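# Open the narrow cabinet's top drawer fully, close the rest

## Task

Pull the top drawer of the slim cabinet with three drawers out to its full extent and leave it there. At the end every other drawer in the room must be completely closed, no cabinet may have been shifted noticeably from its spot, and the robot must not have fallen or be left leaning, or the task fails.

## Robot and tools

ROBOT. A Dexmate Vega: a three-wheeled mobile base, a torso of three links (thigh, shank, chest) that folds in a Z, a head with a camera, and two seven-joint arms (left and right), each with a two-finger gripper and a wrist camera. In its start posture the footprint is 0.70 m long by 0.63 m wide (0.91 m with arms folded), and the front edge sits 0.35 m ahead of the base origin. Nothing catches the robot if it tips over, and a fallen robot stays down.

FRAMES. All positions are in metres. Base frame: origin on the floor at the turning centre (0.185 m behind the front axle), x forward, y left, z up. The chest, left_hand and right_hand readings are given in this frame. A hand point lies between the fingers, 0.033 m back from the closed tips; fingers run along the hand's z axis, close along its y axis, and the camera side faces -x. Reported hand positions can be off, more so at long reach. Odometry frame: where the base frame was when the scene began. base_odometry only counts wheel rotation, so slip appears as travel; heading is radians, left positive. turned_by_wheels and turned_by_imu give rotation in radians since the previous result; the IMU also sees skids and pushes. base_tilt is in degrees (forward and right positive) with about 2 degrees of fixed error.

TOOL move. One action per call; everything except "cameras" is the action. An action contains "base", "joints" or both (optionally with "speeds" or "min_time_s"), or else "target" alone or with "min_time_s". Parts start together and may finish at different times. With no action it just reports state and pictures.
- base: an object holding exactly one key, a relative offset from where the base last measured itself: translate_m (metres, forward +, -2 to 2), strafe_m (metres, left +, -2 to 2; heading may drift about 0.02 rad), or rotate_rad (radians, counter-clockwise seen from above +, -3.2 to 3.2). The front wheels first swivel toward a new direction, up to 1.1 s.
- joints: an object mapping joint names to absolute angles in radians. Torso: torso_hip_rad 0 to 1.57, torso_knee_rad 0 to 3.141, torso_waist_rad -1.57 to 1.57; chest forward lean equals knee - hip - waist. Arms (left_ / right_ prefix): shoulder_pitch, shoulder_yaw, upper_arm_roll, elbow, forearm_roll, wrist_pitch, wrist_yaw, gripper. Signs mirror between arms: left shoulder pitch + lowers the arm, right needs -; left wrist pitch + tips the hand down, right needs -. Gripper 0 (shut) to 0.785 rad per finger. Head: head_pan_rad (+ left), head_tilt_rad, head_camera_tilt_rad (+ down). Folded arm values in key order: left 1, 0.5, -0.6, -2.5, 0, -0.9, 0; right -1, -0.5, 0.6, -2.5, 0, 0.9, 0. Torso presets (hip, knee, waist): stand 0.469, 1.617, 1.048 (start); stand_high 0.78, 1.57, 0.44; lean_20 0.52, 1.05, 0.18; lean_45 0.52, 1.05, -0.26; low_lean_45 0, 0, -0.79 (fold the arms before going there).
- target: an absolute pose for one hand: side ("left"/"right"), x, y, z in the base frame (-3 to 3 m), pitch_deg (90 fingers down, 0 level; -30 to 95), heading_deg (0 forward, + counter-clockwise), optional roll_deg (default 0), optional line_only (true means refuse unless a straight path works). Heading and roll range -360 to 360. It is checked against the robot's own body only, not the furniture, and the robot must be still. Straight paths go up to 45 cm; otherwise the arm swings on an arc that can sweep wide. A result of "short (part of ...)" means resend the same target.
- speeds: per-action top speeds for translate_m (0.04 to 0.5 m/s, default 0.3), strafe_m (0.04 to 0.3), rotate_rad (0.1 to 0.6 rad/s).
- min_time_s: 0.1 to 8 s, the shortest duration for arm and head motions.
- cameras: list from head_camera, left_wrist_camera, right_wrist_camera, or "all"; unknown names invalidate the call.
Unknown keys make a call invalid; out-of-range values get it refused, and a refusal skips the later motion calls in that reply.

OTHER TOOLS. wait {seconds 0 to 10, cameras}: lets time run and returns state. zoom_image {camera, region [x0, y0, x1, y1] pixels from top-left, max 504 by 504}: enlarges part of the newest picture. Head images are 896x560, wrist images 672x420. finished_scene {scene}: ends the scene irreversibly; the drawers must stay in the goal state without the robot.

RESULTS. "move" reads done, or the worst status. base_status, joint_status, left_hand_status, right_hand_status: done; off_target (resting away from goal, may keep pushing); contact_stop (an arm joint strained near full torque about 0.6 s; the whole arm or torso group halts and forgets its targets); time_out (took too long; for the base, something held it back); not_followed / "joint command not followed" / "pose unreachable" (a self-collision check held the arm back); refused (with reason); reached or short for targets; limit_stop_at_motor_heat. on_its_own lists unrequested motion. A base move shows done even when wheels slipped; imu turn over 0.03 rad after a straight drive suggests a bump. A count near zero means blocked or a wheel that cannot swivel (try a turn in place).

GRIPPER. Pads open in a V: gap about 0.24 x angle - 0.002 m at the hand point. The measured angle does not reveal a grasp.

HAZARDS. The base does not stop on hitting furniture; keep default speed or slower near cabinets, especially leaning forward or with an arm out. Do not let arms collide or squeeze each other. Under joints, only contact keeps arms off the body. Contact torque at a joint's load limit triggers a 10 s torque fault; motors at 80 °C cut out (MOTOR HOT warns from 65 °C); pulling away after any stop avoids heating. Don't slam drawers, shove cabinets, hit things hard, or drop anything.

Each tool is called as name(argument=value, ...) on one line, values as JSON.

## Session

move()

Scene clock: 0.00 s.
Joint torques (N m): no reading
Motor temperatures (°C): left_arm=[31 31 31 26 40 35 41] | right_arm=[30 27 33 31 36 36 33]
base_odometry: x=+0.000 y=+0.000 heading=+0.000
turned_by_wheels: +0.000
turned_by_imu: +0.000
base_tilt: forward=+0.0 right=+0.8
base_status: not commanded
joint_positions: torso_hip_rad=+0.469 torso_knee_rad=+1.617 torso_waist_rad=+1.048 left_shoulder_pitch_rad=+2.217 left_shoulder_yaw_rad=-0.014 left_upper_arm_roll_rad=-0.004 left_elbow_rad=-1.080 left_forearm_roll_rad=+0.010 left_wrist_pitch_rad=-0.495 left_wrist_yaw_rad=-0.006 left_gripper_rad=+0.005 right_shoulder_pitch_rad=-2.194 right_shoulder_yaw_rad=-0.002 right_upper_arm_roll_rad=+0.006 right_elbow_rad=-1.112 right_forearm_roll_rad=+0.018 right_wrist_pitch_rad=+0.493 right_wrist_yaw_rad=-0.008 right_gripper_rad=+0.005 head_pan_rad=+0.000 head_tilt_rad=+0.000 head_camera_tilt_rad=+0.000
joint_status: not commanded
chest: x=-0.0111 y=+0.0000 z=+1.4155 quat_wxyz=(+0.999, +0.000, +0.050, +0.000) (m; base frame)
left_hand: x=+0.1501 y=+0.2220 z=+0.6144 quat_wxyz=(+0.402, -0.001, +0.915, -0.004) pitch_deg=+42.6 heading_deg=-0.5 roll_deg=-0.7 back=up (m; base frame)
right_hand: x=+0.1852 y=-0.2398 z=+0.6293 quat_wxyz=(+0.427, +0.011, +0.904, -0.007) pitch_deg=+39.4 heading_deg=-1.6 roll_deg=-0.3 back=up (m; base frame)
pictures: head_camera, left_wrist_camera, right_wrist_camera

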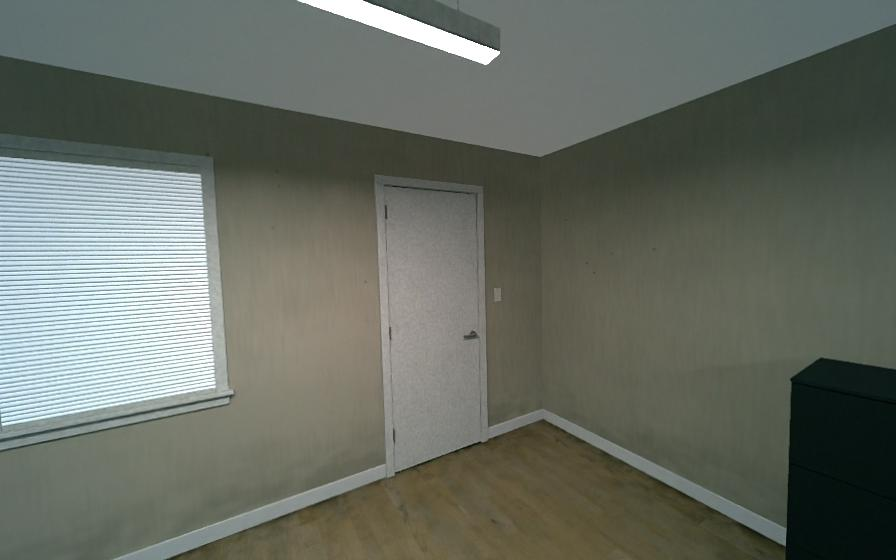

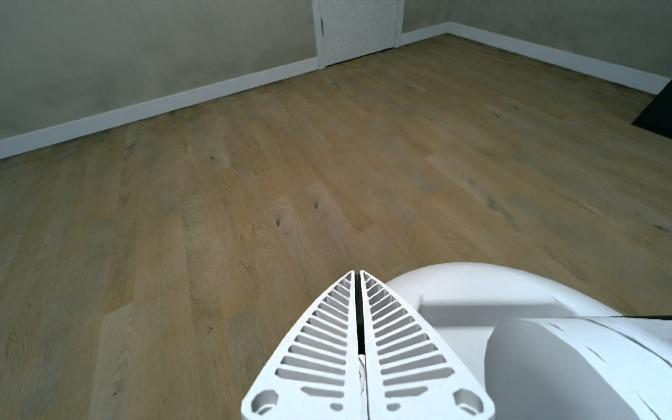

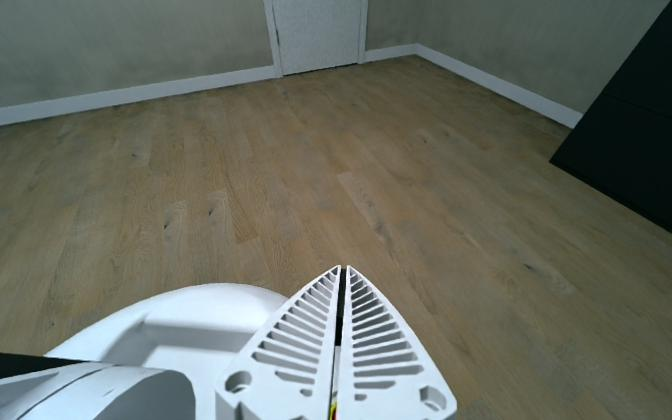

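move(joints={"head_pan_rad": -1.3, "head_camera_tilt_rad": 0.3}, cameras=["head_camera"])

move(joints={"head_pan_rad": -2.6, "head_camera_tilt_rad": 0.3}, cameras=["head_camera"])

move(joints={"head_pan_rad": 1.5, "head_camera_tilt_rad": 0.3}, cameras=["head_camera"])

Scene clock: 1.77 s.
Joint torques (N m): left_arm=[5.67 0.5 -0.98 -1.8 0.26 -0.61 -0.01] | right_arm=[-4.76 -0.95 0.96 -3.01 0.16 2.54 -0.02]
move: done
base_odometry: x=+0.000 y=+0.000 heading=+0.000
turned_by_wheels: +0.000
turned_by_imu: +0.000
base_tilt: forward=+0.0 right=+0.8
base_status: not commanded
joint_positions: torso_hip_rad=+0.469 torso_knee_rad=+1.617 torso_waist_rad=+1.048 left_shoulder_pitch_rad=+2.217 left_shoulder_yaw_rad=-0.014 left_upper_arm_roll_rad=-0.004 left_elbow_rad=-1.080 left_forearm_roll_rad=+0.010 left_wrist_pitch_rad=-0.495 left_wrist_yaw_rad=-0.006 left_gripper_rad=+0.005 right_shoulder_pitch_rad=-2.194 right_shoulder_yaw_rad=-0.002 right_upper_arm_roll_rad=+0.006 right_elbow_rad=-1.112 right_forearm_roll_rad=+0.018 right_wrist_pitch_rad=+0.493 right_wrist_yaw_rad=-0.008 right_gripper_rad=+0.005 head_pan_rad=-1.300 head_tilt_rad=+0.000 head_camera_tilt_rad=+0.300
joint_status: all done
chest: x=-0.0111 y=+0.0000 z=+1.4155 quat_wxyz=(+0.999, +0.000, +0.050, +0.000) (m; base frame)
left_hand: x=+0.1501 y=+0.2220 z=+0.6144 quat_wxyz=(+0.402, -0.001, +0.915, -0.004) pitch_deg=+42.6 heading_deg=-0.5 roll_deg=-0.7 back=up (m; base frame)
right_hand: x=+0.1852 y=-0.2398 z=+0.6293 quat_wxyz=(+0.427, +0.011, +0.904, -0.007) pitch_deg=+39.4 heading_deg=-1.6 roll_deg=-0.3 back=up (m; base frame)
pictures: head_camera

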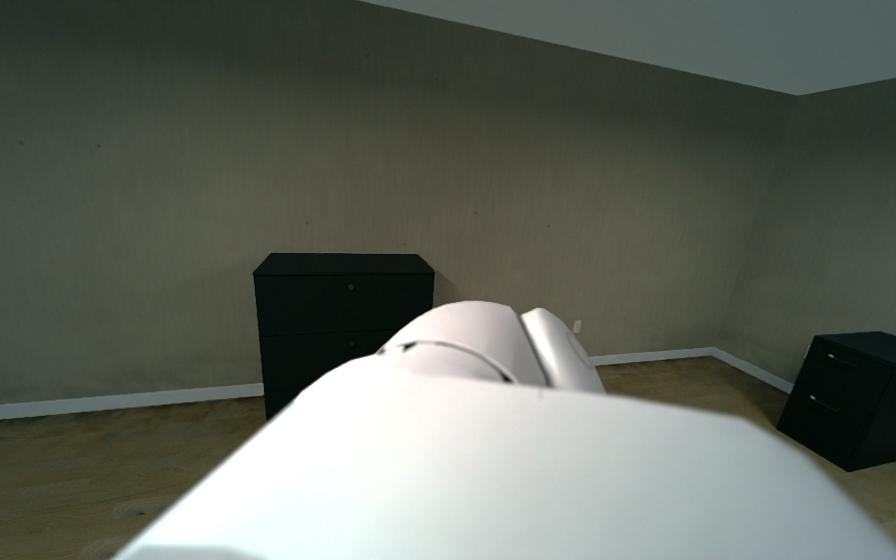

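Scene clock: 3.30 s.
Joint torques (N m): left_arm=[5.23 -0.53 -1.15 -2.71 -0.07 -1.46 0.01] | right_arm=[-3.77 -1.55 0.42 -3.25 -0.02 2.09 0]
move: done
base_odometry: x=+0.000 y=+0.000 heading=+0.000
turned_by_wheels: +0.000
turned_by_imu: +0.000
base_tilt: forward=+0.0 right=+0.7
base_status: not commanded
joint_positions: torso_hip_rad=+0.469 torso_knee_rad=+1.617 torso_waist_rad=+1.048 left_shoulder_pitch_rad=+2.217 left_shoulder_yaw_rad=-0.014 left_upper_arm_roll_rad=-0.004 left_elbow_rad=-1.080 left_forearm_roll_rad=+0.010 left_wrist_pitch_rad=-0.495 left_wrist_yaw_rad=-0.006 left_gripper_rad=+0.005 right_shoulder_pitch_rad=-2.194 right_shoulder_yaw_rad=-0.002 right_upper_arm_roll_rad=+0.006 right_elbow_rad=-1.112 right_forearm_roll_rad=+0.018 right_wrist_pitch_rad=+0.493 right_wrist_yaw_rad=-0.008 right_gripper_rad=+0.005 head_pan_rad=-2.600 head_tilt_rad=+0.000 head_camera_tilt_rad=+0.300
joint_status: all done
chest: x=-0.0111 y=+0.0000 z=+1.4155 quat_wxyz=(+0.999, +0.000, +0.050, +0.000) (m; base frame)
left_hand: x=+0.1501 y=+0.2220 z=+0.6144 quat_wxyz=(+0.402, -0.001, +0.915, -0.004) pitch_deg=+42.6 heading_deg=-0.5 roll_deg=-0.7 back=up (m; base frame)
right_hand: x=+0.1852 y=-0.2398 z=+0.6293 quat_wxyz=(+0.427, +0.011, +0.904, -0.007) pitch_deg=+39.4 heading_deg=-1.6 roll_deg=-0.3 back=up (m; base frame)
pictures: head_camera

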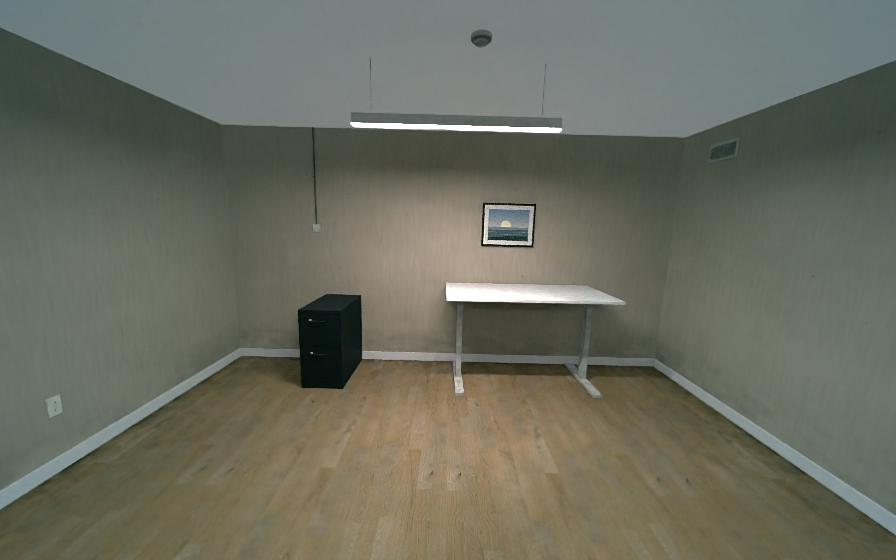

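Scene clock: 6.70 s.
Joint torques (N m): left_arm=[6.66 -0.87 -0.25 -2.11 0.04 -1.84 -0.19] | right_arm=[-4.85 -1.52 0.54 -2.28 0.21 2.1 0.03]
move: done
base_odometry: x=+0.000 y=+0.000 heading=+0.000
turned_by_wheels: +0.000
turned_by_imu: +0.000
base_tilt: forward=+0.0 right=+0.8
base_status: not commanded
joint_positions: torso_hip_rad=+0.469 torso_knee_rad=+1.617 torso_waist_rad=+1.048 left_shoulder_pitch_rad=+2.217 left_shoulder_yaw_rad=-0.014 left_upper_arm_roll_rad=-0.004 left_elbow_rad=-1.080 left_forearm_roll_rad=+0.010 left_wrist_pitch_rad=-0.495 left_wrist_yaw_rad=-0.006 left_gripper_rad=+0.005 right_shoulder_pitch_rad=-2.194 right_shoulder_yaw_rad=-0.002 right_upper_arm_roll_rad=+0.006 right_elbow_rad=-1.112 right_forearm_roll_rad=+0.018 right_wrist_pitch_rad=+0.493 right_wrist_yaw_rad=-0.008 right_gripper_rad=+0.005 head_pan_rad=+1.500 head_tilt_rad=+0.000 head_camera_tilt_rad=+0.300
joint_status: all done
chest: x=-0.0111 y=+0.0000 z=+1.4155 quat_wxyz=(+0.999, +0.000, +0.050, +0.000) (m; base frame)
left_hand: x=+0.1501 y=+0.2220 z=+0.6144 quat_wxyz=(+0.402, -0.001, +0.915, -0.004) pitch_deg=+42.6 heading_deg=-0.5 roll_deg=-0.7 back=up (m; base frame)
right_hand: x=+0.1852 y=-0.2398 z=+0.6293 quat_wxyz=(+0.427, +0.011, +0.904, -0.007) pitch_deg=+39.4 heading_deg=-1.6 roll_deg=-0.3 back=up (m; base frame)
pictures: head_camera

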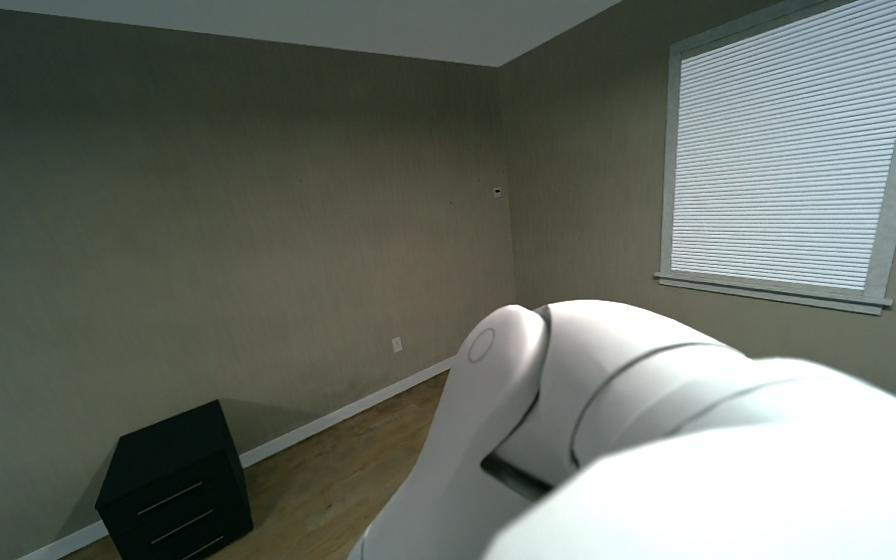

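move(joints={"head_pan_rad": 2.2, "head_camera_tilt_rad": 0.5}, cameras=["head_camera"])

move(joints={"head_pan_rad": 2.7, "head_camera_tilt_rad": 0.5}, cameras=["head_camera"])

Scene clock: 8.03 s.
Joint torques (N m): left_arm=[7.12 -1.07 -0.85 -2.21 0.15 -1.37 -0.11] | right_arm=[-5.61 -0.86 0.21 -2.06 0.05 2.28 -0.03]
move: done
base_odometry: x=+0.000 y=+0.000 heading=+0.000
turned_by_wheels: +0.000
turned_by_imu: +0.000
base_tilt: forward=+0.1 right=+0.8
base_status: not commanded
joint_positions: torso_hip_rad=+0.469 torso_knee_rad=+1.617 torso_waist_rad=+1.048 left_shoulder_pitch_rad=+2.217 left_shoulder_yaw_rad=-0.014 left_upper_arm_roll_rad=-0.004 left_elbow_rad=-1.080 left_forearm_roll_rad=+0.010 left_wrist_pitch_rad=-0.495 left_wrist_yaw_rad=-0.006 left_gripper_rad=+0.005 right_shoulder_pitch_rad=-2.194 right_shoulder_yaw_rad=-0.002 right_upper_arm_roll_rad=+0.006 right_elbow_rad=-1.112 right_forearm_roll_rad=+0.018 right_wrist_pitch_rad=+0.493 right_wrist_yaw_rad=-0.008 right_gripper_rad=+0.005 head_pan_rad=+2.200 head_tilt_rad=+0.000 head_camera_tilt_rad=+0.500
joint_status: all done
chest: x=-0.0111 y=+0.0000 z=+1.4155 quat_wxyz=(+0.999, +0.000, +0.050, +0.000) (m; base frame)
left_hand: x=+0.1501 y=+0.2220 z=+0.6144 quat_wxyz=(+0.402, -0.001, +0.915, -0.004) pitch_deg=+42.6 heading_deg=-0.5 roll_deg=-0.7 back=up (m; base frame)
right_hand: x=+0.1852 y=-0.2398 z=+0.6293 quat_wxyz=(+0.427, +0.011, +0.904, -0.007) pitch_deg=+39.4 heading_deg=-1.6 roll_deg=-0.3 back=up (m; base frame)
pictures: head_camera

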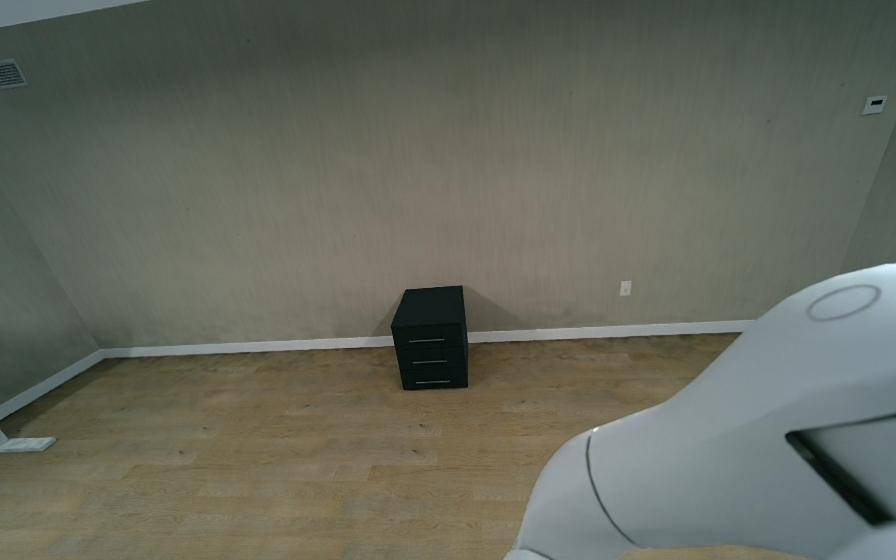

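Scene clock: 9.03 s.
Joint torques (N m): left_arm=[6.46 -0.09 -0.75 -0.29 0.24 -2.25 -0.13] | right_arm=[-5.45 -0.78 0.09 -2.64 0.15 1.88 -0.01]
move: done
base_odometry: x=+0.000 y=+0.000 heading=+0.000
turned_by_wheels: +0.000
turned_by_imu: +0.000
base_tilt: forward=+0.1 right=+0.7
base_status: not commanded
joint_positions: torso_hip_rad=+0.469 torso_knee_rad=+1.617 torso_waist_rad=+1.048 left_shoulder_pitch_rad=+2.217 left_shoulder_yaw_rad=-0.014 left_upper_arm_roll_rad=-0.004 left_elbow_rad=-1.080 left_forearm_roll_rad=+0.010 left_wrist_pitch_rad=-0.495 left_wrist_yaw_rad=-0.006 left_gripper_rad=+0.005 right_shoulder_pitch_rad=-2.194 right_shoulder_yaw_rad=-0.002 right_upper_arm_roll_rad=+0.006 right_elbow_rad=-1.112 right_forearm_roll_rad=+0.018 right_wrist_pitch_rad=+0.493 right_wrist_yaw_rad=-0.008 right_gripper_rad=+0.005 head_pan_rad=+2.700 head_tilt_rad=+0.000 head_camera_tilt_rad=+0.500
joint_status: all done
chest: x=-0.0111 y=+0.0000 z=+1.4155 quat_wxyz=(+0.999, +0.000, +0.050, +0.000) (m; base frame)
left_hand: x=+0.1501 y=+0.2220 z=+0.6144 quat_wxyz=(+0.402, -0.001, +0.915, -0.004) pitch_deg=+42.6 heading_deg=-0.5 roll_deg=-0.7 back=up (m; base frame)
right_hand: x=+0.1852 y=-0.2398 z=+0.6293 quat_wxyz=(+0.427, +0.011, +0.904, -0.007) pitch_deg=+39.4 heading_deg=-1.6 roll_deg=-0.3 back=up (m; base frame)
pictures: head_camera

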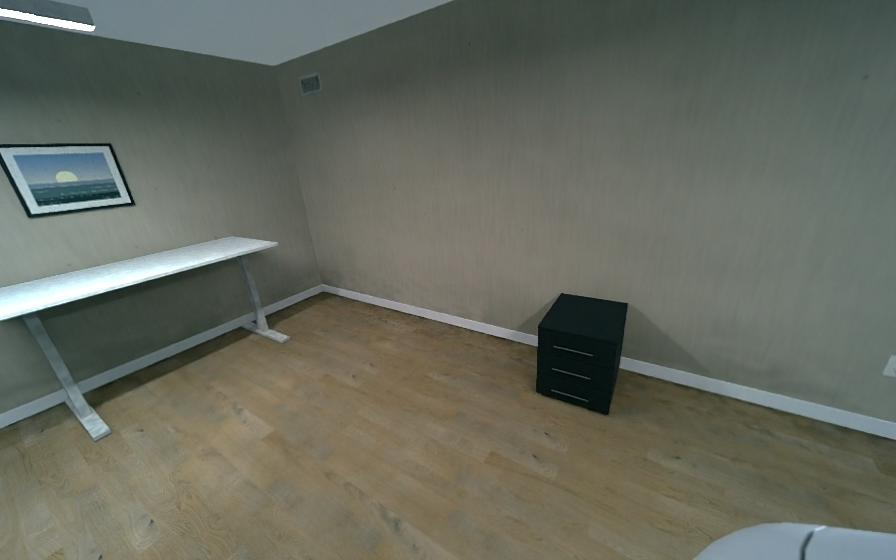

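move(base={"rotate_rad": 2.24}, joints={"head_pan_rad": 0, "head_camera_tilt_rad": 0.45}, cameras=["head_camera"])

Scene clock: 15.03 s.
Joint torques (N m): left_arm=[5.18 0.88 -1.57 -2.16 -0.13 -1.77 -0.19] | right_arm=[-4.22 -0.14 0.48 -2.46 0.11 2.26 -0.01]
move: done
base_odometry: x=+0.003 y=-0.001 heading=+2.247
turned_by_wheels: +2.247
turned_by_imu: +2.235
base_tilt: forward=+0.0 right=+0.8
base_status: done
joint_positions: torso_hip_rad=+0.469 torso_knee_rad=+1.617 torso_waist_rad=+1.048 left_shoulder_pitch_rad=+2.217 left_shoulder_yaw_rad=-0.014 left_upper_arm_roll_rad=-0.004 left_elbow_rad=-1.080 left_forearm_roll_rad=+0.010 left_wrist_pitch_rad=-0.495 left_wrist_yaw_rad=-0.006 left_gripper_rad=+0.005 right_shoulder_pitch_rad=-2.194 right_shoulder_yaw_rad=-0.002 right_upper_arm_roll_rad=+0.006 right_elbow_rad=-1.112 right_forearm_roll_rad=+0.018 right_wrist_pitch_rad=+0.493 right_wrist_yaw_rad=-0.008 right_gripper_rad=+0.005 head_pan_rad=+0.000 head_tilt_rad=+0.000 head_camera_tilt_rad=+0.450
joint_status: all done
chest: x=-0.0111 y=+0.0000 z=+1.4155 quat_wxyz=(+0.999, +0.000, +0.050, +0.000) (m; base frame)
left_hand: x=+0.1501 y=+0.2220 z=+0.6144 quat_wxyz=(+0.402, -0.001, +0.915, -0.004) pitch_deg=+42.6 heading_deg=-0.5 roll_deg=-0.7 back=up (m; base frame)
right_hand: x=+0.1852 y=-0.2398 z=+0.6293 quat_wxyz=(+0.427, +0.011, +0.904, -0.007) pitch_deg=+39.4 heading_deg=-1.6 roll_deg=-0.3 back=up (m; base frame)
pictures: head_camera

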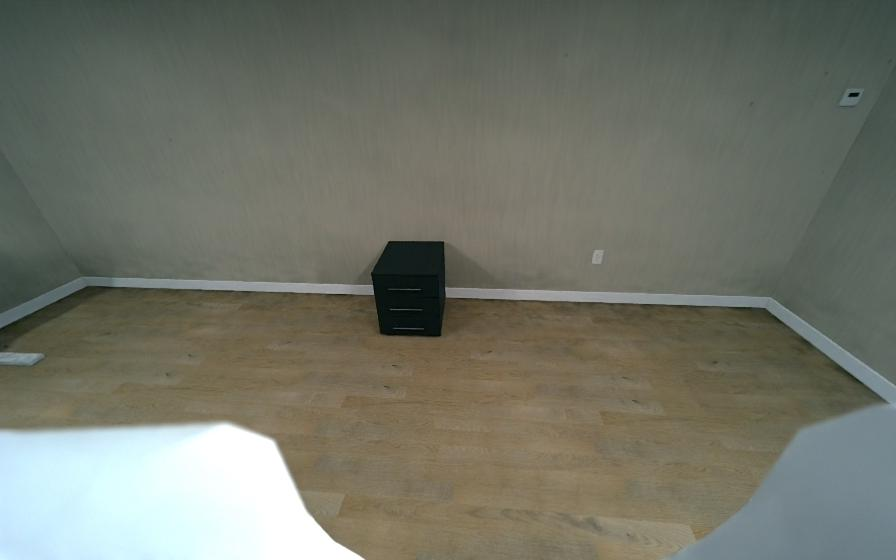

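move(base={"translate_m": 0.8}, joints={"torso_hip_rad": 0.2, "torso_knee_rad": 1.1, "torso_waist_rad": 0.7, "head_camera_tilt_rad": 0.5}, cameras=["head_camera"])

Scene clock: 20.40 s.
Joint torques (N m): left_arm=[8.68 -0.99 -0.76 -1.34 -0.3 -1.65 -0.14] | right_arm=[-6.56 -0.65 0.25 -1.21 -0.01 1.87 -0.13]
move: done
base_odometry: x=-0.499 y=+0.622 heading=+2.248
turned_by_wheels: +0.001
turned_by_imu: +0.001
base_tilt: forward=+0.0 right=+0.8
base_status: done
joint_positions: torso_hip_rad=+0.200 torso_knee_rad=+1.100 torso_waist_rad=+0.700 left_shoulder_pitch_rad=+2.217 left_shoulder_yaw_rad=-0.014 left_upper_arm_roll_rad=-0.004 left_elbow_rad=-1.080 left_forearm_roll_rad=+0.010 left_wrist_pitch_rad=-0.495 left_wrist_yaw_rad=-0.006 left_gripper_rad=+0.005 right_shoulder_pitch_rad=-2.194 right_shoulder_yaw_rad=-0.002 right_upper_arm_roll_rad=+0.006 right_elbow_rad=-1.112 right_forearm_roll_rad=+0.018 right_wrist_pitch_rad=+0.493 right_wrist_yaw_rad=-0.008 right_gripper_rad=+0.005 head_pan_rad=+0.000 head_tilt_rad=+0.000 head_camera_tilt_rad=+0.500
joint_status: all done
chest: x=-0.0092 y=+0.0000 z=+1.2898 quat_wxyz=(+0.995, +0.000, +0.100, +0.000) (m; base frame)
left_hand: x=+0.0713 y=+0.2220 z=+0.4766 quat_wxyz=(+0.356, -0.001, +0.934, -0.004) pitch_deg=+48.3 heading_deg=-0.5 roll_deg=-0.7 back=up (m; base frame)
right_hand: x=+0.1076 y=-0.2398 z=+0.4880 quat_wxyz=(+0.381, +0.011, +0.924, -0.008) pitch_deg=+45.1 heading_deg=-1.8 roll_deg=-0.5 back=up (m; base frame)
pictures: head_camera

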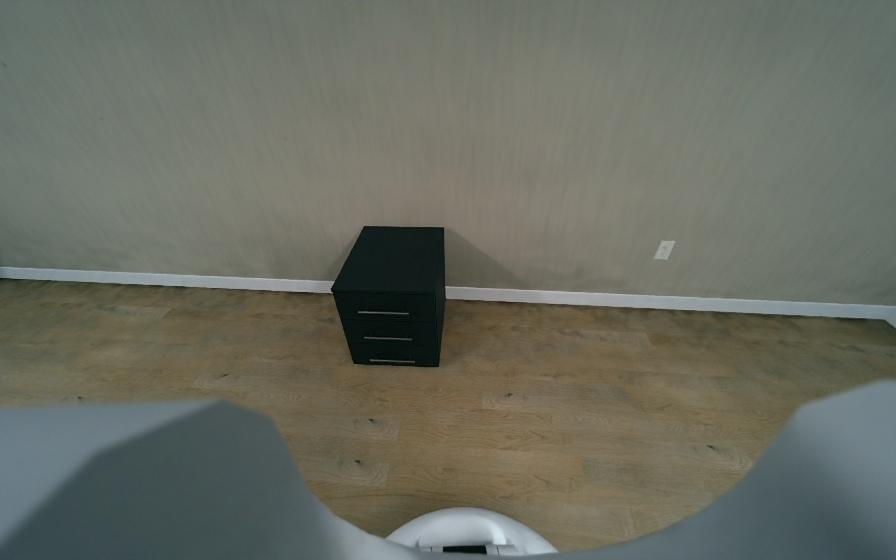

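move(base={"rotate_rad": -0.045}, joints={"right_shoulder_pitch_rad": -1, "right_shoulder_yaw_rad": -0.5, "right_upper_arm_roll_rad": 0.6, "right_elbow_rad": -2.5, "right_forearm_roll_rad": 0, "right_wrist_pitch_rad": 0.9, "right_wrist_yaw_rad": 0, "left_shoulder_pitch_rad": 1.6, "left_elbow_rad": -1.7, "left_wrist_pitch_rad": 0}, cameras=["head_camera"])

move(joints={"torso_hip_rad": 0.0, "torso_knee_rad": 0.5, "torso_waist_rad": -0.1, "head_camera_tilt_rad": 0.3}, cameras=["all"])

Scene clock: 28.70 s.
Joint torques (N m): left_arm=[-17.79 0.09 -0.86 -8.33 0.01 -1.5 -0.3] | right_arm=[20.67 -6.61 5.68 0.51 0.06 -1.41 0.2]
move: done
base_odometry: x=-0.499 y=+0.622 heading=+2.203
turned_by_wheels: -0.045
turned_by_imu: -0.042
base_tilt: forward=+0.1 right=+0.7
base_status: done
joint_positions: torso_hip_rad=+0.200 torso_knee_rad=+1.100 torso_waist_rad=+0.700 left_shoulder_pitch_rad=+1.600 left_shoulder_yaw_rad=-0.014 left_upper_arm_roll_rad=-0.004 left_elbow_rad=-1.700 left_forearm_roll_rad=+0.010 left_wrist_pitch_rad=+0.000 left_wrist_yaw_rad=-0.006 left_gripper_rad=+0.005 right_shoulder_pitch_rad=-1.004 right_shoulder_yaw_rad=-0.498 right_upper_arm_roll_rad=+0.598 right_elbow_rad=-2.496 right_forearm_roll_rad=+0.000 right_wrist_pitch_rad=+0.899 right_wrist_yaw_rad=+0.000 right_gripper_rad=+0.005 head_pan_rad=+0.000 head_tilt_rad=+0.000 head_camera_tilt_rad=+0.500
joint_status: all done
chest: x=-0.0092 y=+0.0000 z=+1.2898 quat_wxyz=(+0.995, +0.000, +0.100, +0.000) (m; base frame)
left_hand: x=+0.6228 y=+0.2270 z=+0.8613 quat_wxyz=(+0.671, -0.001, +0.742, -0.001) pitch_deg=+5.8 heading_deg=+0.0 roll_deg=-0.2 back=up (m; base frame)
right_hand: x=+0.0257 y=-0.1730 z=+1.5724 quat_wxyz=(+0.860, -0.219, -0.352, -0.298) pitch_deg=-41.1 heading_deg=+129.0 roll_deg=+12.8 back=down (m; base frame)
pictures: head_camera

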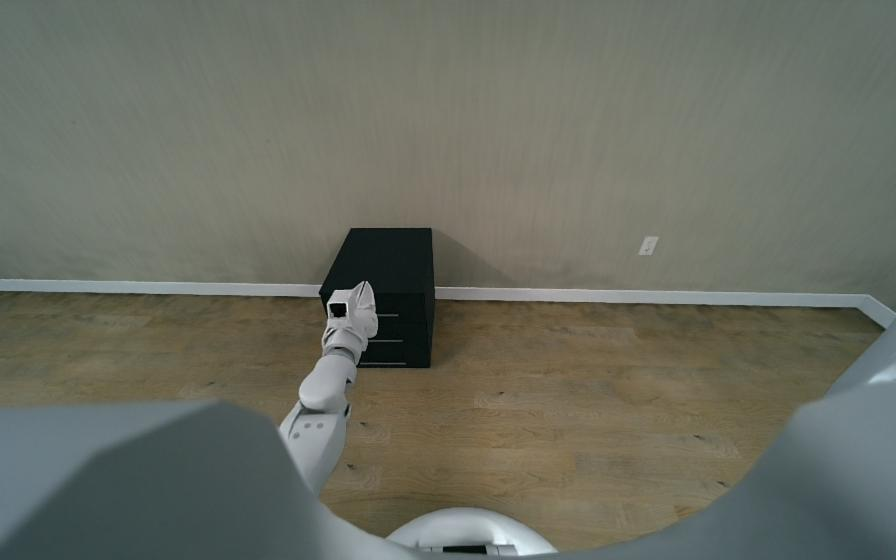

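Scene clock: 32.93 s.
Joint torques (N m): left_arm=[-8.38 1.75 -0.65 -7.19 0.18 -2.2 0.04] | right_arm=[19.9 -8.43 7.63 -3.06 0.67 -1.35 -0.59]
move: done
base_odometry: x=-0.499 y=+0.622 heading=+2.203
turned_by_wheels: +0.000
turned_by_imu: +0.000
base_tilt: forward=+0.1 right=+0.8
base_status: not commanded
joint_positions: torso_hip_rad=+0.001 torso_knee_rad=+0.500 torso_waist_rad=-0.100 left_shoulder_pitch_rad=+1.600 left_shoulder_yaw_rad=-0.014 left_upper_arm_roll_rad=-0.004 left_elbow_rad=-1.700 left_forearm_roll_rad=+0.010 left_wrist_pitch_rad=+0.000 left_wrist_yaw_rad=-0.006 left_gripper_rad=+0.005 right_shoulder_pitch_rad=-1.000 right_shoulder_yaw_rad=-0.500 right_upper_arm_roll_rad=+0.600 right_elbow_rad=-2.500 right_forearm_roll_rad=+0.000 right_wrist_pitch_rad=+0.900 right_wrist_yaw_rad=+0.000 right_gripper_rad=+0.005 head_pan_rad=+0.000 head_tilt_rad=+0.000 head_camera_tilt_rad=+0.300
joint_status: all done
chest: x=+0.0527 y=+0.0000 z=+1.0669 quat_wxyz=(+0.955, +0.000, +0.295, +0.000) (m; base frame)
left_hand: x=+0.4684 y=+0.2270 z=+0.4264 quat_wxyz=(+0.510, -0.002, +0.860, -0.001) pitch_deg=+28.7 heading_deg=+0.0 roll_deg=-0.2 back=up (m; base frame)
right_hand: x=+0.1915 y=-0.1712 z=+1.3138 quat_wxyz=(+0.911, -0.275, -0.178, -0.249) pitch_deg=-51.7 heading_deg=+107.7 roll_deg=+41.7 back=down (m; base frame)
pictures: head_camera, left_wrist_camera, right_wrist_camera

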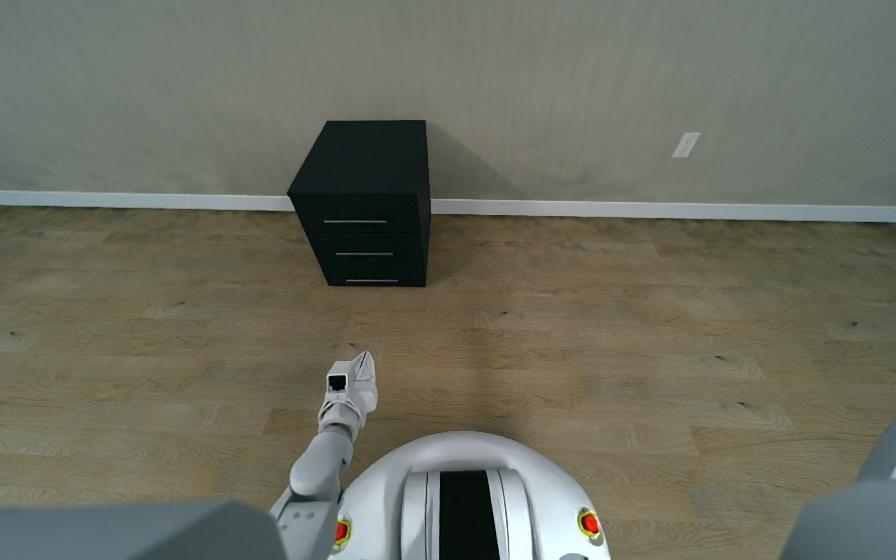

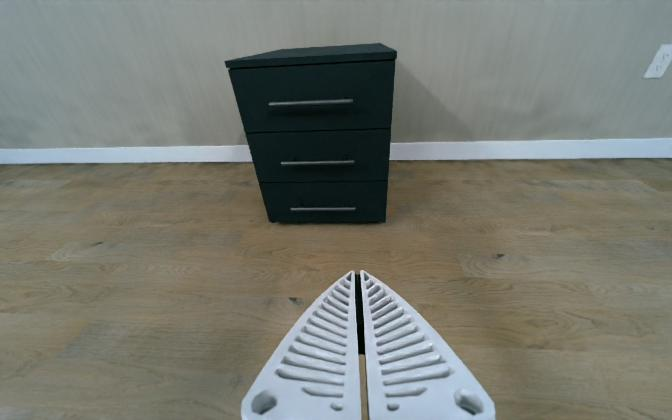

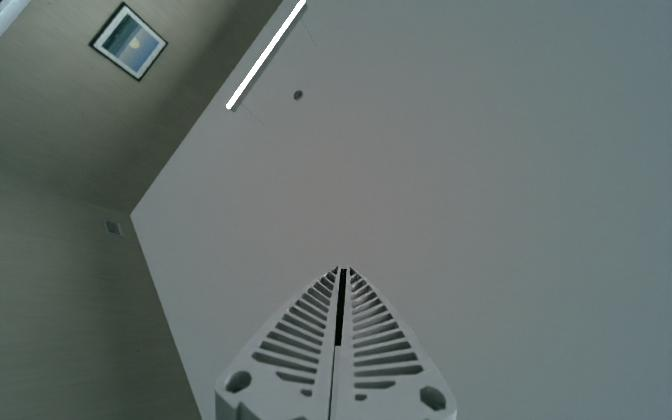

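move(target={"side": "left", "x": 0.65, "y": 0.336, "z": 0.44, "pitch_deg": 0, "heading_deg": 0, "roll_deg": 90}, cameras=["all"])

move(joints={"left_gripper_rad": 0.4}, cameras=["left_wrist_camera"])

Scene clock: 33.73 s.
Joint torques (N m): left_arm=[-7.37 0.42 -1.46 -7.42 0.01 -1.47 -0.06] | right_arm=[17.41 -8.45 7.33 -1.09 0.66 -1.16 -0.5]
move: refused
base_odometry: x=-0.499 y=+0.622 heading=+2.203
turned_by_wheels: +0.000
turned_by_imu: +0.000
base_tilt: forward=+0.1 right=+0.7
base_status: not commanded
joint_positions: torso_hip_rad=+0.001 torso_knee_rad=+0.500 torso_waist_rad=-0.100 left_shoulder_pitch_rad=+1.600 left_shoulder_yaw_rad=-0.014 left_upper_arm_roll_rad=-0.004 left_elbow_rad=-1.700 left_forearm_roll_rad=+0.010 left_wrist_pitch_rad=+0.000 left_wrist_yaw_rad=-0.006 left_gripper_rad=+0.005 right_shoulder_pitch_rad=-1.000 right_shoulder_yaw_rad=-0.500 right_upper_arm_roll_rad=+0.600 right_elbow_rad=-2.500 right_forearm_roll_rad=+0.000 right_wrist_pitch_rad=+0.900 right_wrist_yaw_rad=+0.000 right_gripper_rad=+0.005 head_pan_rad=+0.000 head_tilt_rad=+0.000 head_camera_tilt_rad=+0.300
joint_status: not commanded
chest: x=+0.0527 y=+0.0000 z=+1.0669 quat_wxyz=(+0.955, +0.000, +0.295, +0.000) (m; base frame)
left_hand: x=+0.4684 y=+0.2270 z=+0.4264 quat_wxyz=(+0.510, -0.002, +0.860, -0.001) pitch_deg=+28.7 heading_deg=+0.0 roll_deg=-0.2 back=up (m; base frame)
left_hand_status: refused: no posture of the arm gets there (left_wrist_yaw_rad at its limit): the closest leaves the hand 2.3 cm and 3 deg from the pose. Nothing moved.
right_hand: x=+0.1915 y=-0.1712 z=+1.3138 quat_wxyz=(+0.911, -0.275, -0.178, -0.249) pitch_deg=-51.7 heading_deg=+107.7 roll_deg=+41.7 back=down (m; base frame)
pictures: head_camera, left_wrist_camera, right_wrist_camera

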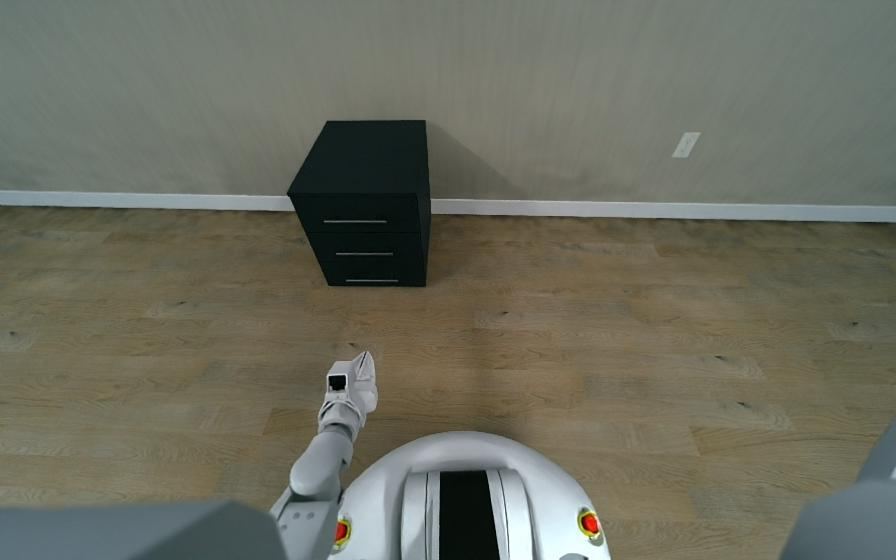

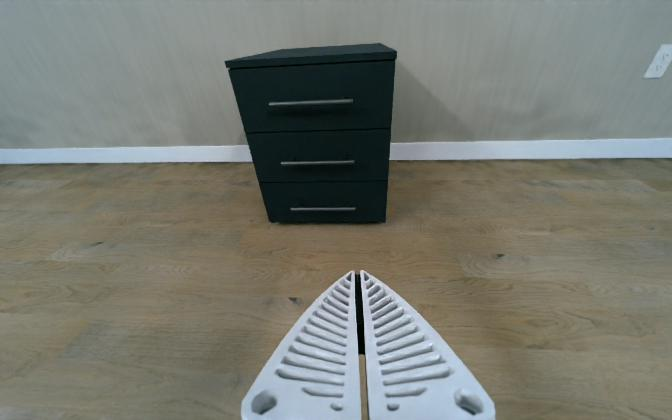

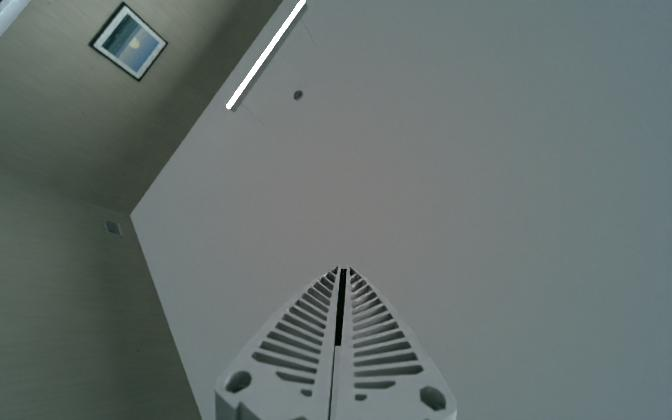

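not run: a stop came earlier in this reply.

move(target={"side": "left", "x": 0.64, "y": 0.336, "z": 0.45, "pitch_deg": 25, "heading_deg": 0, "roll_deg": 90}, cameras=["head_camera", "left_wrist_camera"])

move(joints={"left_gripper_rad": 0.4}, cameras=["left_wrist_camera"])

Scene clock: 39.30 s.
Joint torques (N m): left_arm=[-18.76 -0.68 -2.1 -4.91 -1.43 0.42 -0.58] | right_arm=[18.67 -7.82 7.41 -1.36 0.65 -0.59 -0.67]
move: done
base_odometry: x=-0.499 y=+0.622 heading=+2.203
turned_by_wheels: +0.000
turned_by_imu: +0.000
base_tilt: forward=+0.1 right=+0.8
base_status: not commanded
joint_positions: torso_hip_rad=+0.001 torso_knee_rad=+0.500 torso_waist_rad=-0.100 left_shoulder_pitch_rad=+0.982 left_shoulder_yaw_rad=-0.228 left_upper_arm_roll_rad=-0.677 left_elbow_rad=-1.342 left_forearm_roll_rad=-1.122 left_wrist_pitch_rad=+0.574 left_wrist_yaw_rad=-0.020 left_gripper_rad=+0.005 right_shoulder_pitch_rad=-1.000 right_shoulder_yaw_rad=-0.500 right_upper_arm_roll_rad=+0.600 right_elbow_rad=-2.500 right_forearm_roll_rad=+0.000 right_wrist_pitch_rad=+0.900 right_wrist_yaw_rad=+0.000 right_gripper_rad=+0.005 head_pan_rad=+0.000 head_tilt_rad=+0.000 head_camera_tilt_rad=+0.300
joint_status: not commanded
chest: x=+0.0527 y=+0.0000 z=+1.0669 quat_wxyz=(+0.955, +0.000, +0.295, +0.000) (m; base frame)
left_hand: x=+0.6391 y=+0.3358 z=+0.4495 quat_wxyz=(+0.381, -0.595, +0.598, -0.378) pitch_deg=+25.1 heading_deg=+0.0 roll_deg=-89.6 (m; base frame)
left_hand_status: reached (straight line, planned for 3.9 s): 1 mm and 0.4 deg off.
right_hand: x=+0.1915 y=-0.1712 z=+1.3138 quat_wxyz=(+0.911, -0.275, -0.178, -0.249) pitch_deg=-51.7 heading_deg=+107.7 roll_deg=+41.7 back=down (m; base frame)
pictures: head_camera, left_wrist_camera

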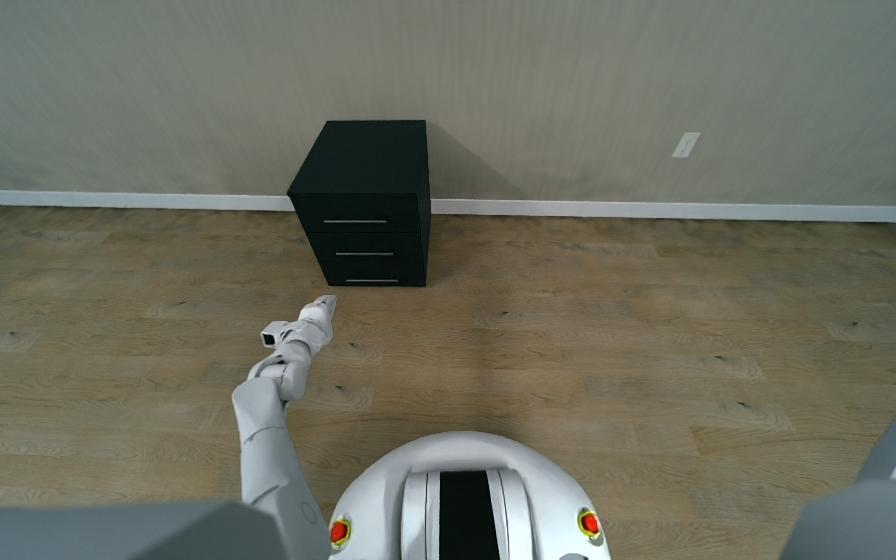

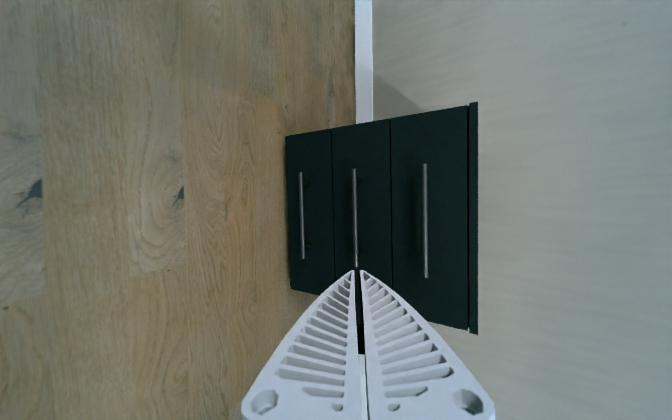

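Scene clock: 40.27 s.
Joint torques (N m): left_arm=[-17.74 0.4 -1.6 -6.31 -1.2 0.63 -0.84] | right_arm=[19.1 -8.3 7.52 -3.1 0.57 -2.01 -0.55]
move: done
base_odometry: x=-0.499 y=+0.622 heading=+2.203
turned_by_wheels: +0.000
turned_by_imu: +0.000
base_tilt: forward=+0.1 right=+0.7
base_status: not commanded
joint_positions: torso_hip_rad=+0.001 torso_knee_rad=+0.500 torso_waist_rad=-0.100 left_shoulder_pitch_rad=+0.980 left_shoulder_yaw_rad=-0.228 left_upper_arm_roll_rad=-0.680 left_elbow_rad=-1.339 left_forearm_roll_rad=-1.126 left_wrist_pitch_rad=+0.576 left_wrist_yaw_rad=-0.018 left_gripper_rad=+0.400 right_shoulder_pitch_rad=-1.000 right_shoulder_yaw_rad=-0.500 right_upper_arm_roll_rad=+0.600 right_elbow_rad=-2.500 right_forearm_roll_rad=+0.000 right_wrist_pitch_rad=+0.900 right_wrist_yaw_rad=+0.000 right_gripper_rad=+0.005 head_pan_rad=+0.000 head_tilt_rad=+0.000 head_camera_tilt_rad=+0.300
joint_status: all done
chest: x=+0.0527 y=+0.0000 z=+1.0669 quat_wxyz=(+0.955, +0.000, +0.295, +0.000) (m; base frame)
left_hand: x=+0.6398 y=+0.3359 z=+0.4498 quat_wxyz=(+0.380, -0.596, +0.597, -0.380) pitch_deg=+25.0 heading_deg=+0.0 roll_deg=-90.0 (m; base frame)
right_hand: x=+0.1915 y=-0.1712 z=+1.3138 quat_wxyz=(+0.911, -0.275, -0.178, -0.249) pitch_deg=-51.7 heading_deg=+107.7 roll_deg=+41.7 back=down (m; base frame)
pictures: left_wrist_camera

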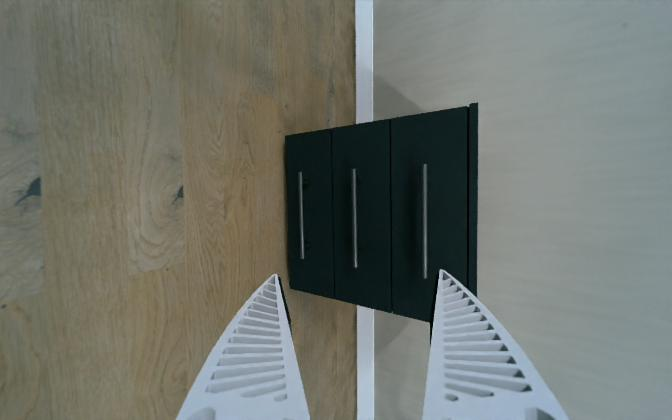

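zoom_image(camera="left_wrist_camera", region=[280, 90, 490, 340])

Scaled by 2.016 from the camera's 672x420 image, which has a finer 960x600 frame.

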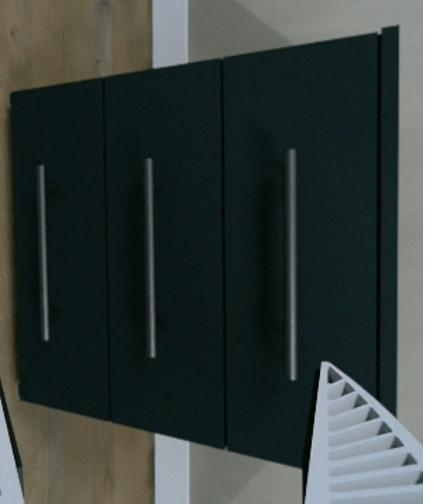

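move(base={"translate_m": 0.33}, joints={"left_gripper_rad": 0.25}, cameras=["head_camera", "left_wrist_camera"])

Scene clock: 44.40 s.
Joint torques (N m): left_arm=[-18.03 -0.85 -1.09 -5.5 -1.28 -0.19 -0.8] | right_arm=[18.2 -7.85 7.36 -1.97 0.59 -1.42 -0.53]
move: done
base_odometry: x=-0.694 y=+0.888 heading=+2.202
turned_by_wheels: -0.001
turned_by_imu: +0.000
base_tilt: forward=+0.0 right=+0.8
base_status: done
joint_positions: torso_hip_rad=+0.001 torso_knee_rad=+0.500 torso_waist_rad=-0.100 left_shoulder_pitch_rad=+0.979 left_shoulder_yaw_rad=-0.228 left_upper_arm_roll_rad=-0.680 left_elbow_rad=-1.339 left_forearm_roll_rad=-1.126 left_wrist_pitch_rad=+0.576 left_wrist_yaw_rad=-0.018 left_gripper_rad=+0.250 right_shoulder_pitch_rad=-1.000 right_shoulder_yaw_rad=-0.500 right_upper_arm_roll_rad=+0.600 right_elbow_rad=-2.500 right_forearm_roll_rad=+0.000 right_wrist_pitch_rad=+0.900 right_wrist_yaw_rad=+0.000 right_gripper_rad=+0.005 head_pan_rad=+0.000 head_tilt_rad=+0.000 head_camera_tilt_rad=+0.300
joint_status: all done
chest: x=+0.0527 y=+0.0000 z=+1.0669 quat_wxyz=(+0.955, +0.000, +0.295, +0.000) (m; base frame)
left_hand: x=+0.6399 y=+0.3360 z=+0.4498 quat_wxyz=(+0.380, -0.596, +0.597, -0.380) pitch_deg=+25.0 heading_deg=+0.0 roll_deg=-90.0 (m; base frame)
right_hand: x=+0.1915 y=-0.1712 z=+1.3138 quat_wxyz=(+0.911, -0.275, -0.178, -0.249) pitch_deg=-51.7 heading_deg=+107.7 roll_deg=+41.7 back=down (m; base frame)
pictures: head_camera, left_wrist_camera

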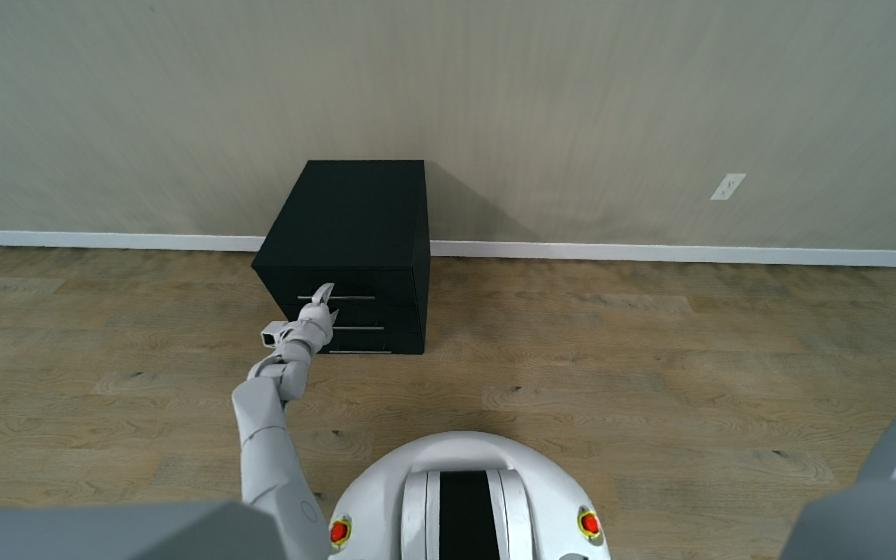

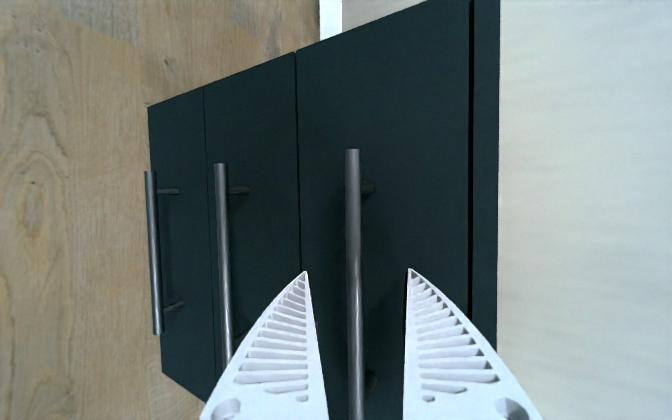

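zoom_image(camera="left_wrist_camera", region=[200, 130, 500, 420])

zoom_image(camera="head_camera", region=[240, 240, 440, 370])

Scaled by 1.680 from the camera's 672x420 image, which has a finer 960x600 frame.

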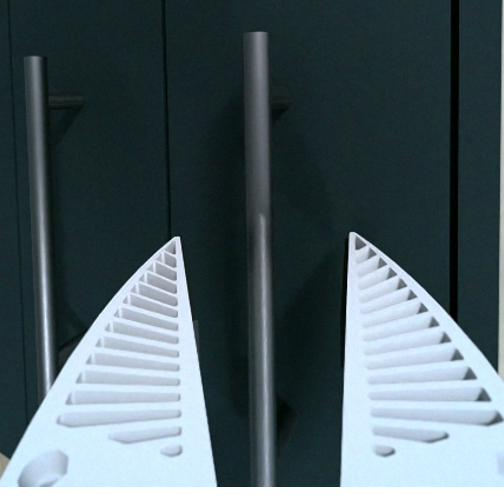

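Scaled by 2.520 from the camera's 896x560 image, which has a finer 960x600 frame.

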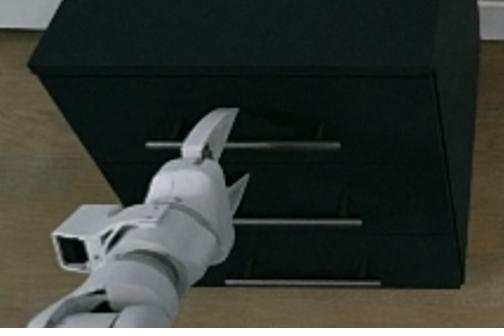

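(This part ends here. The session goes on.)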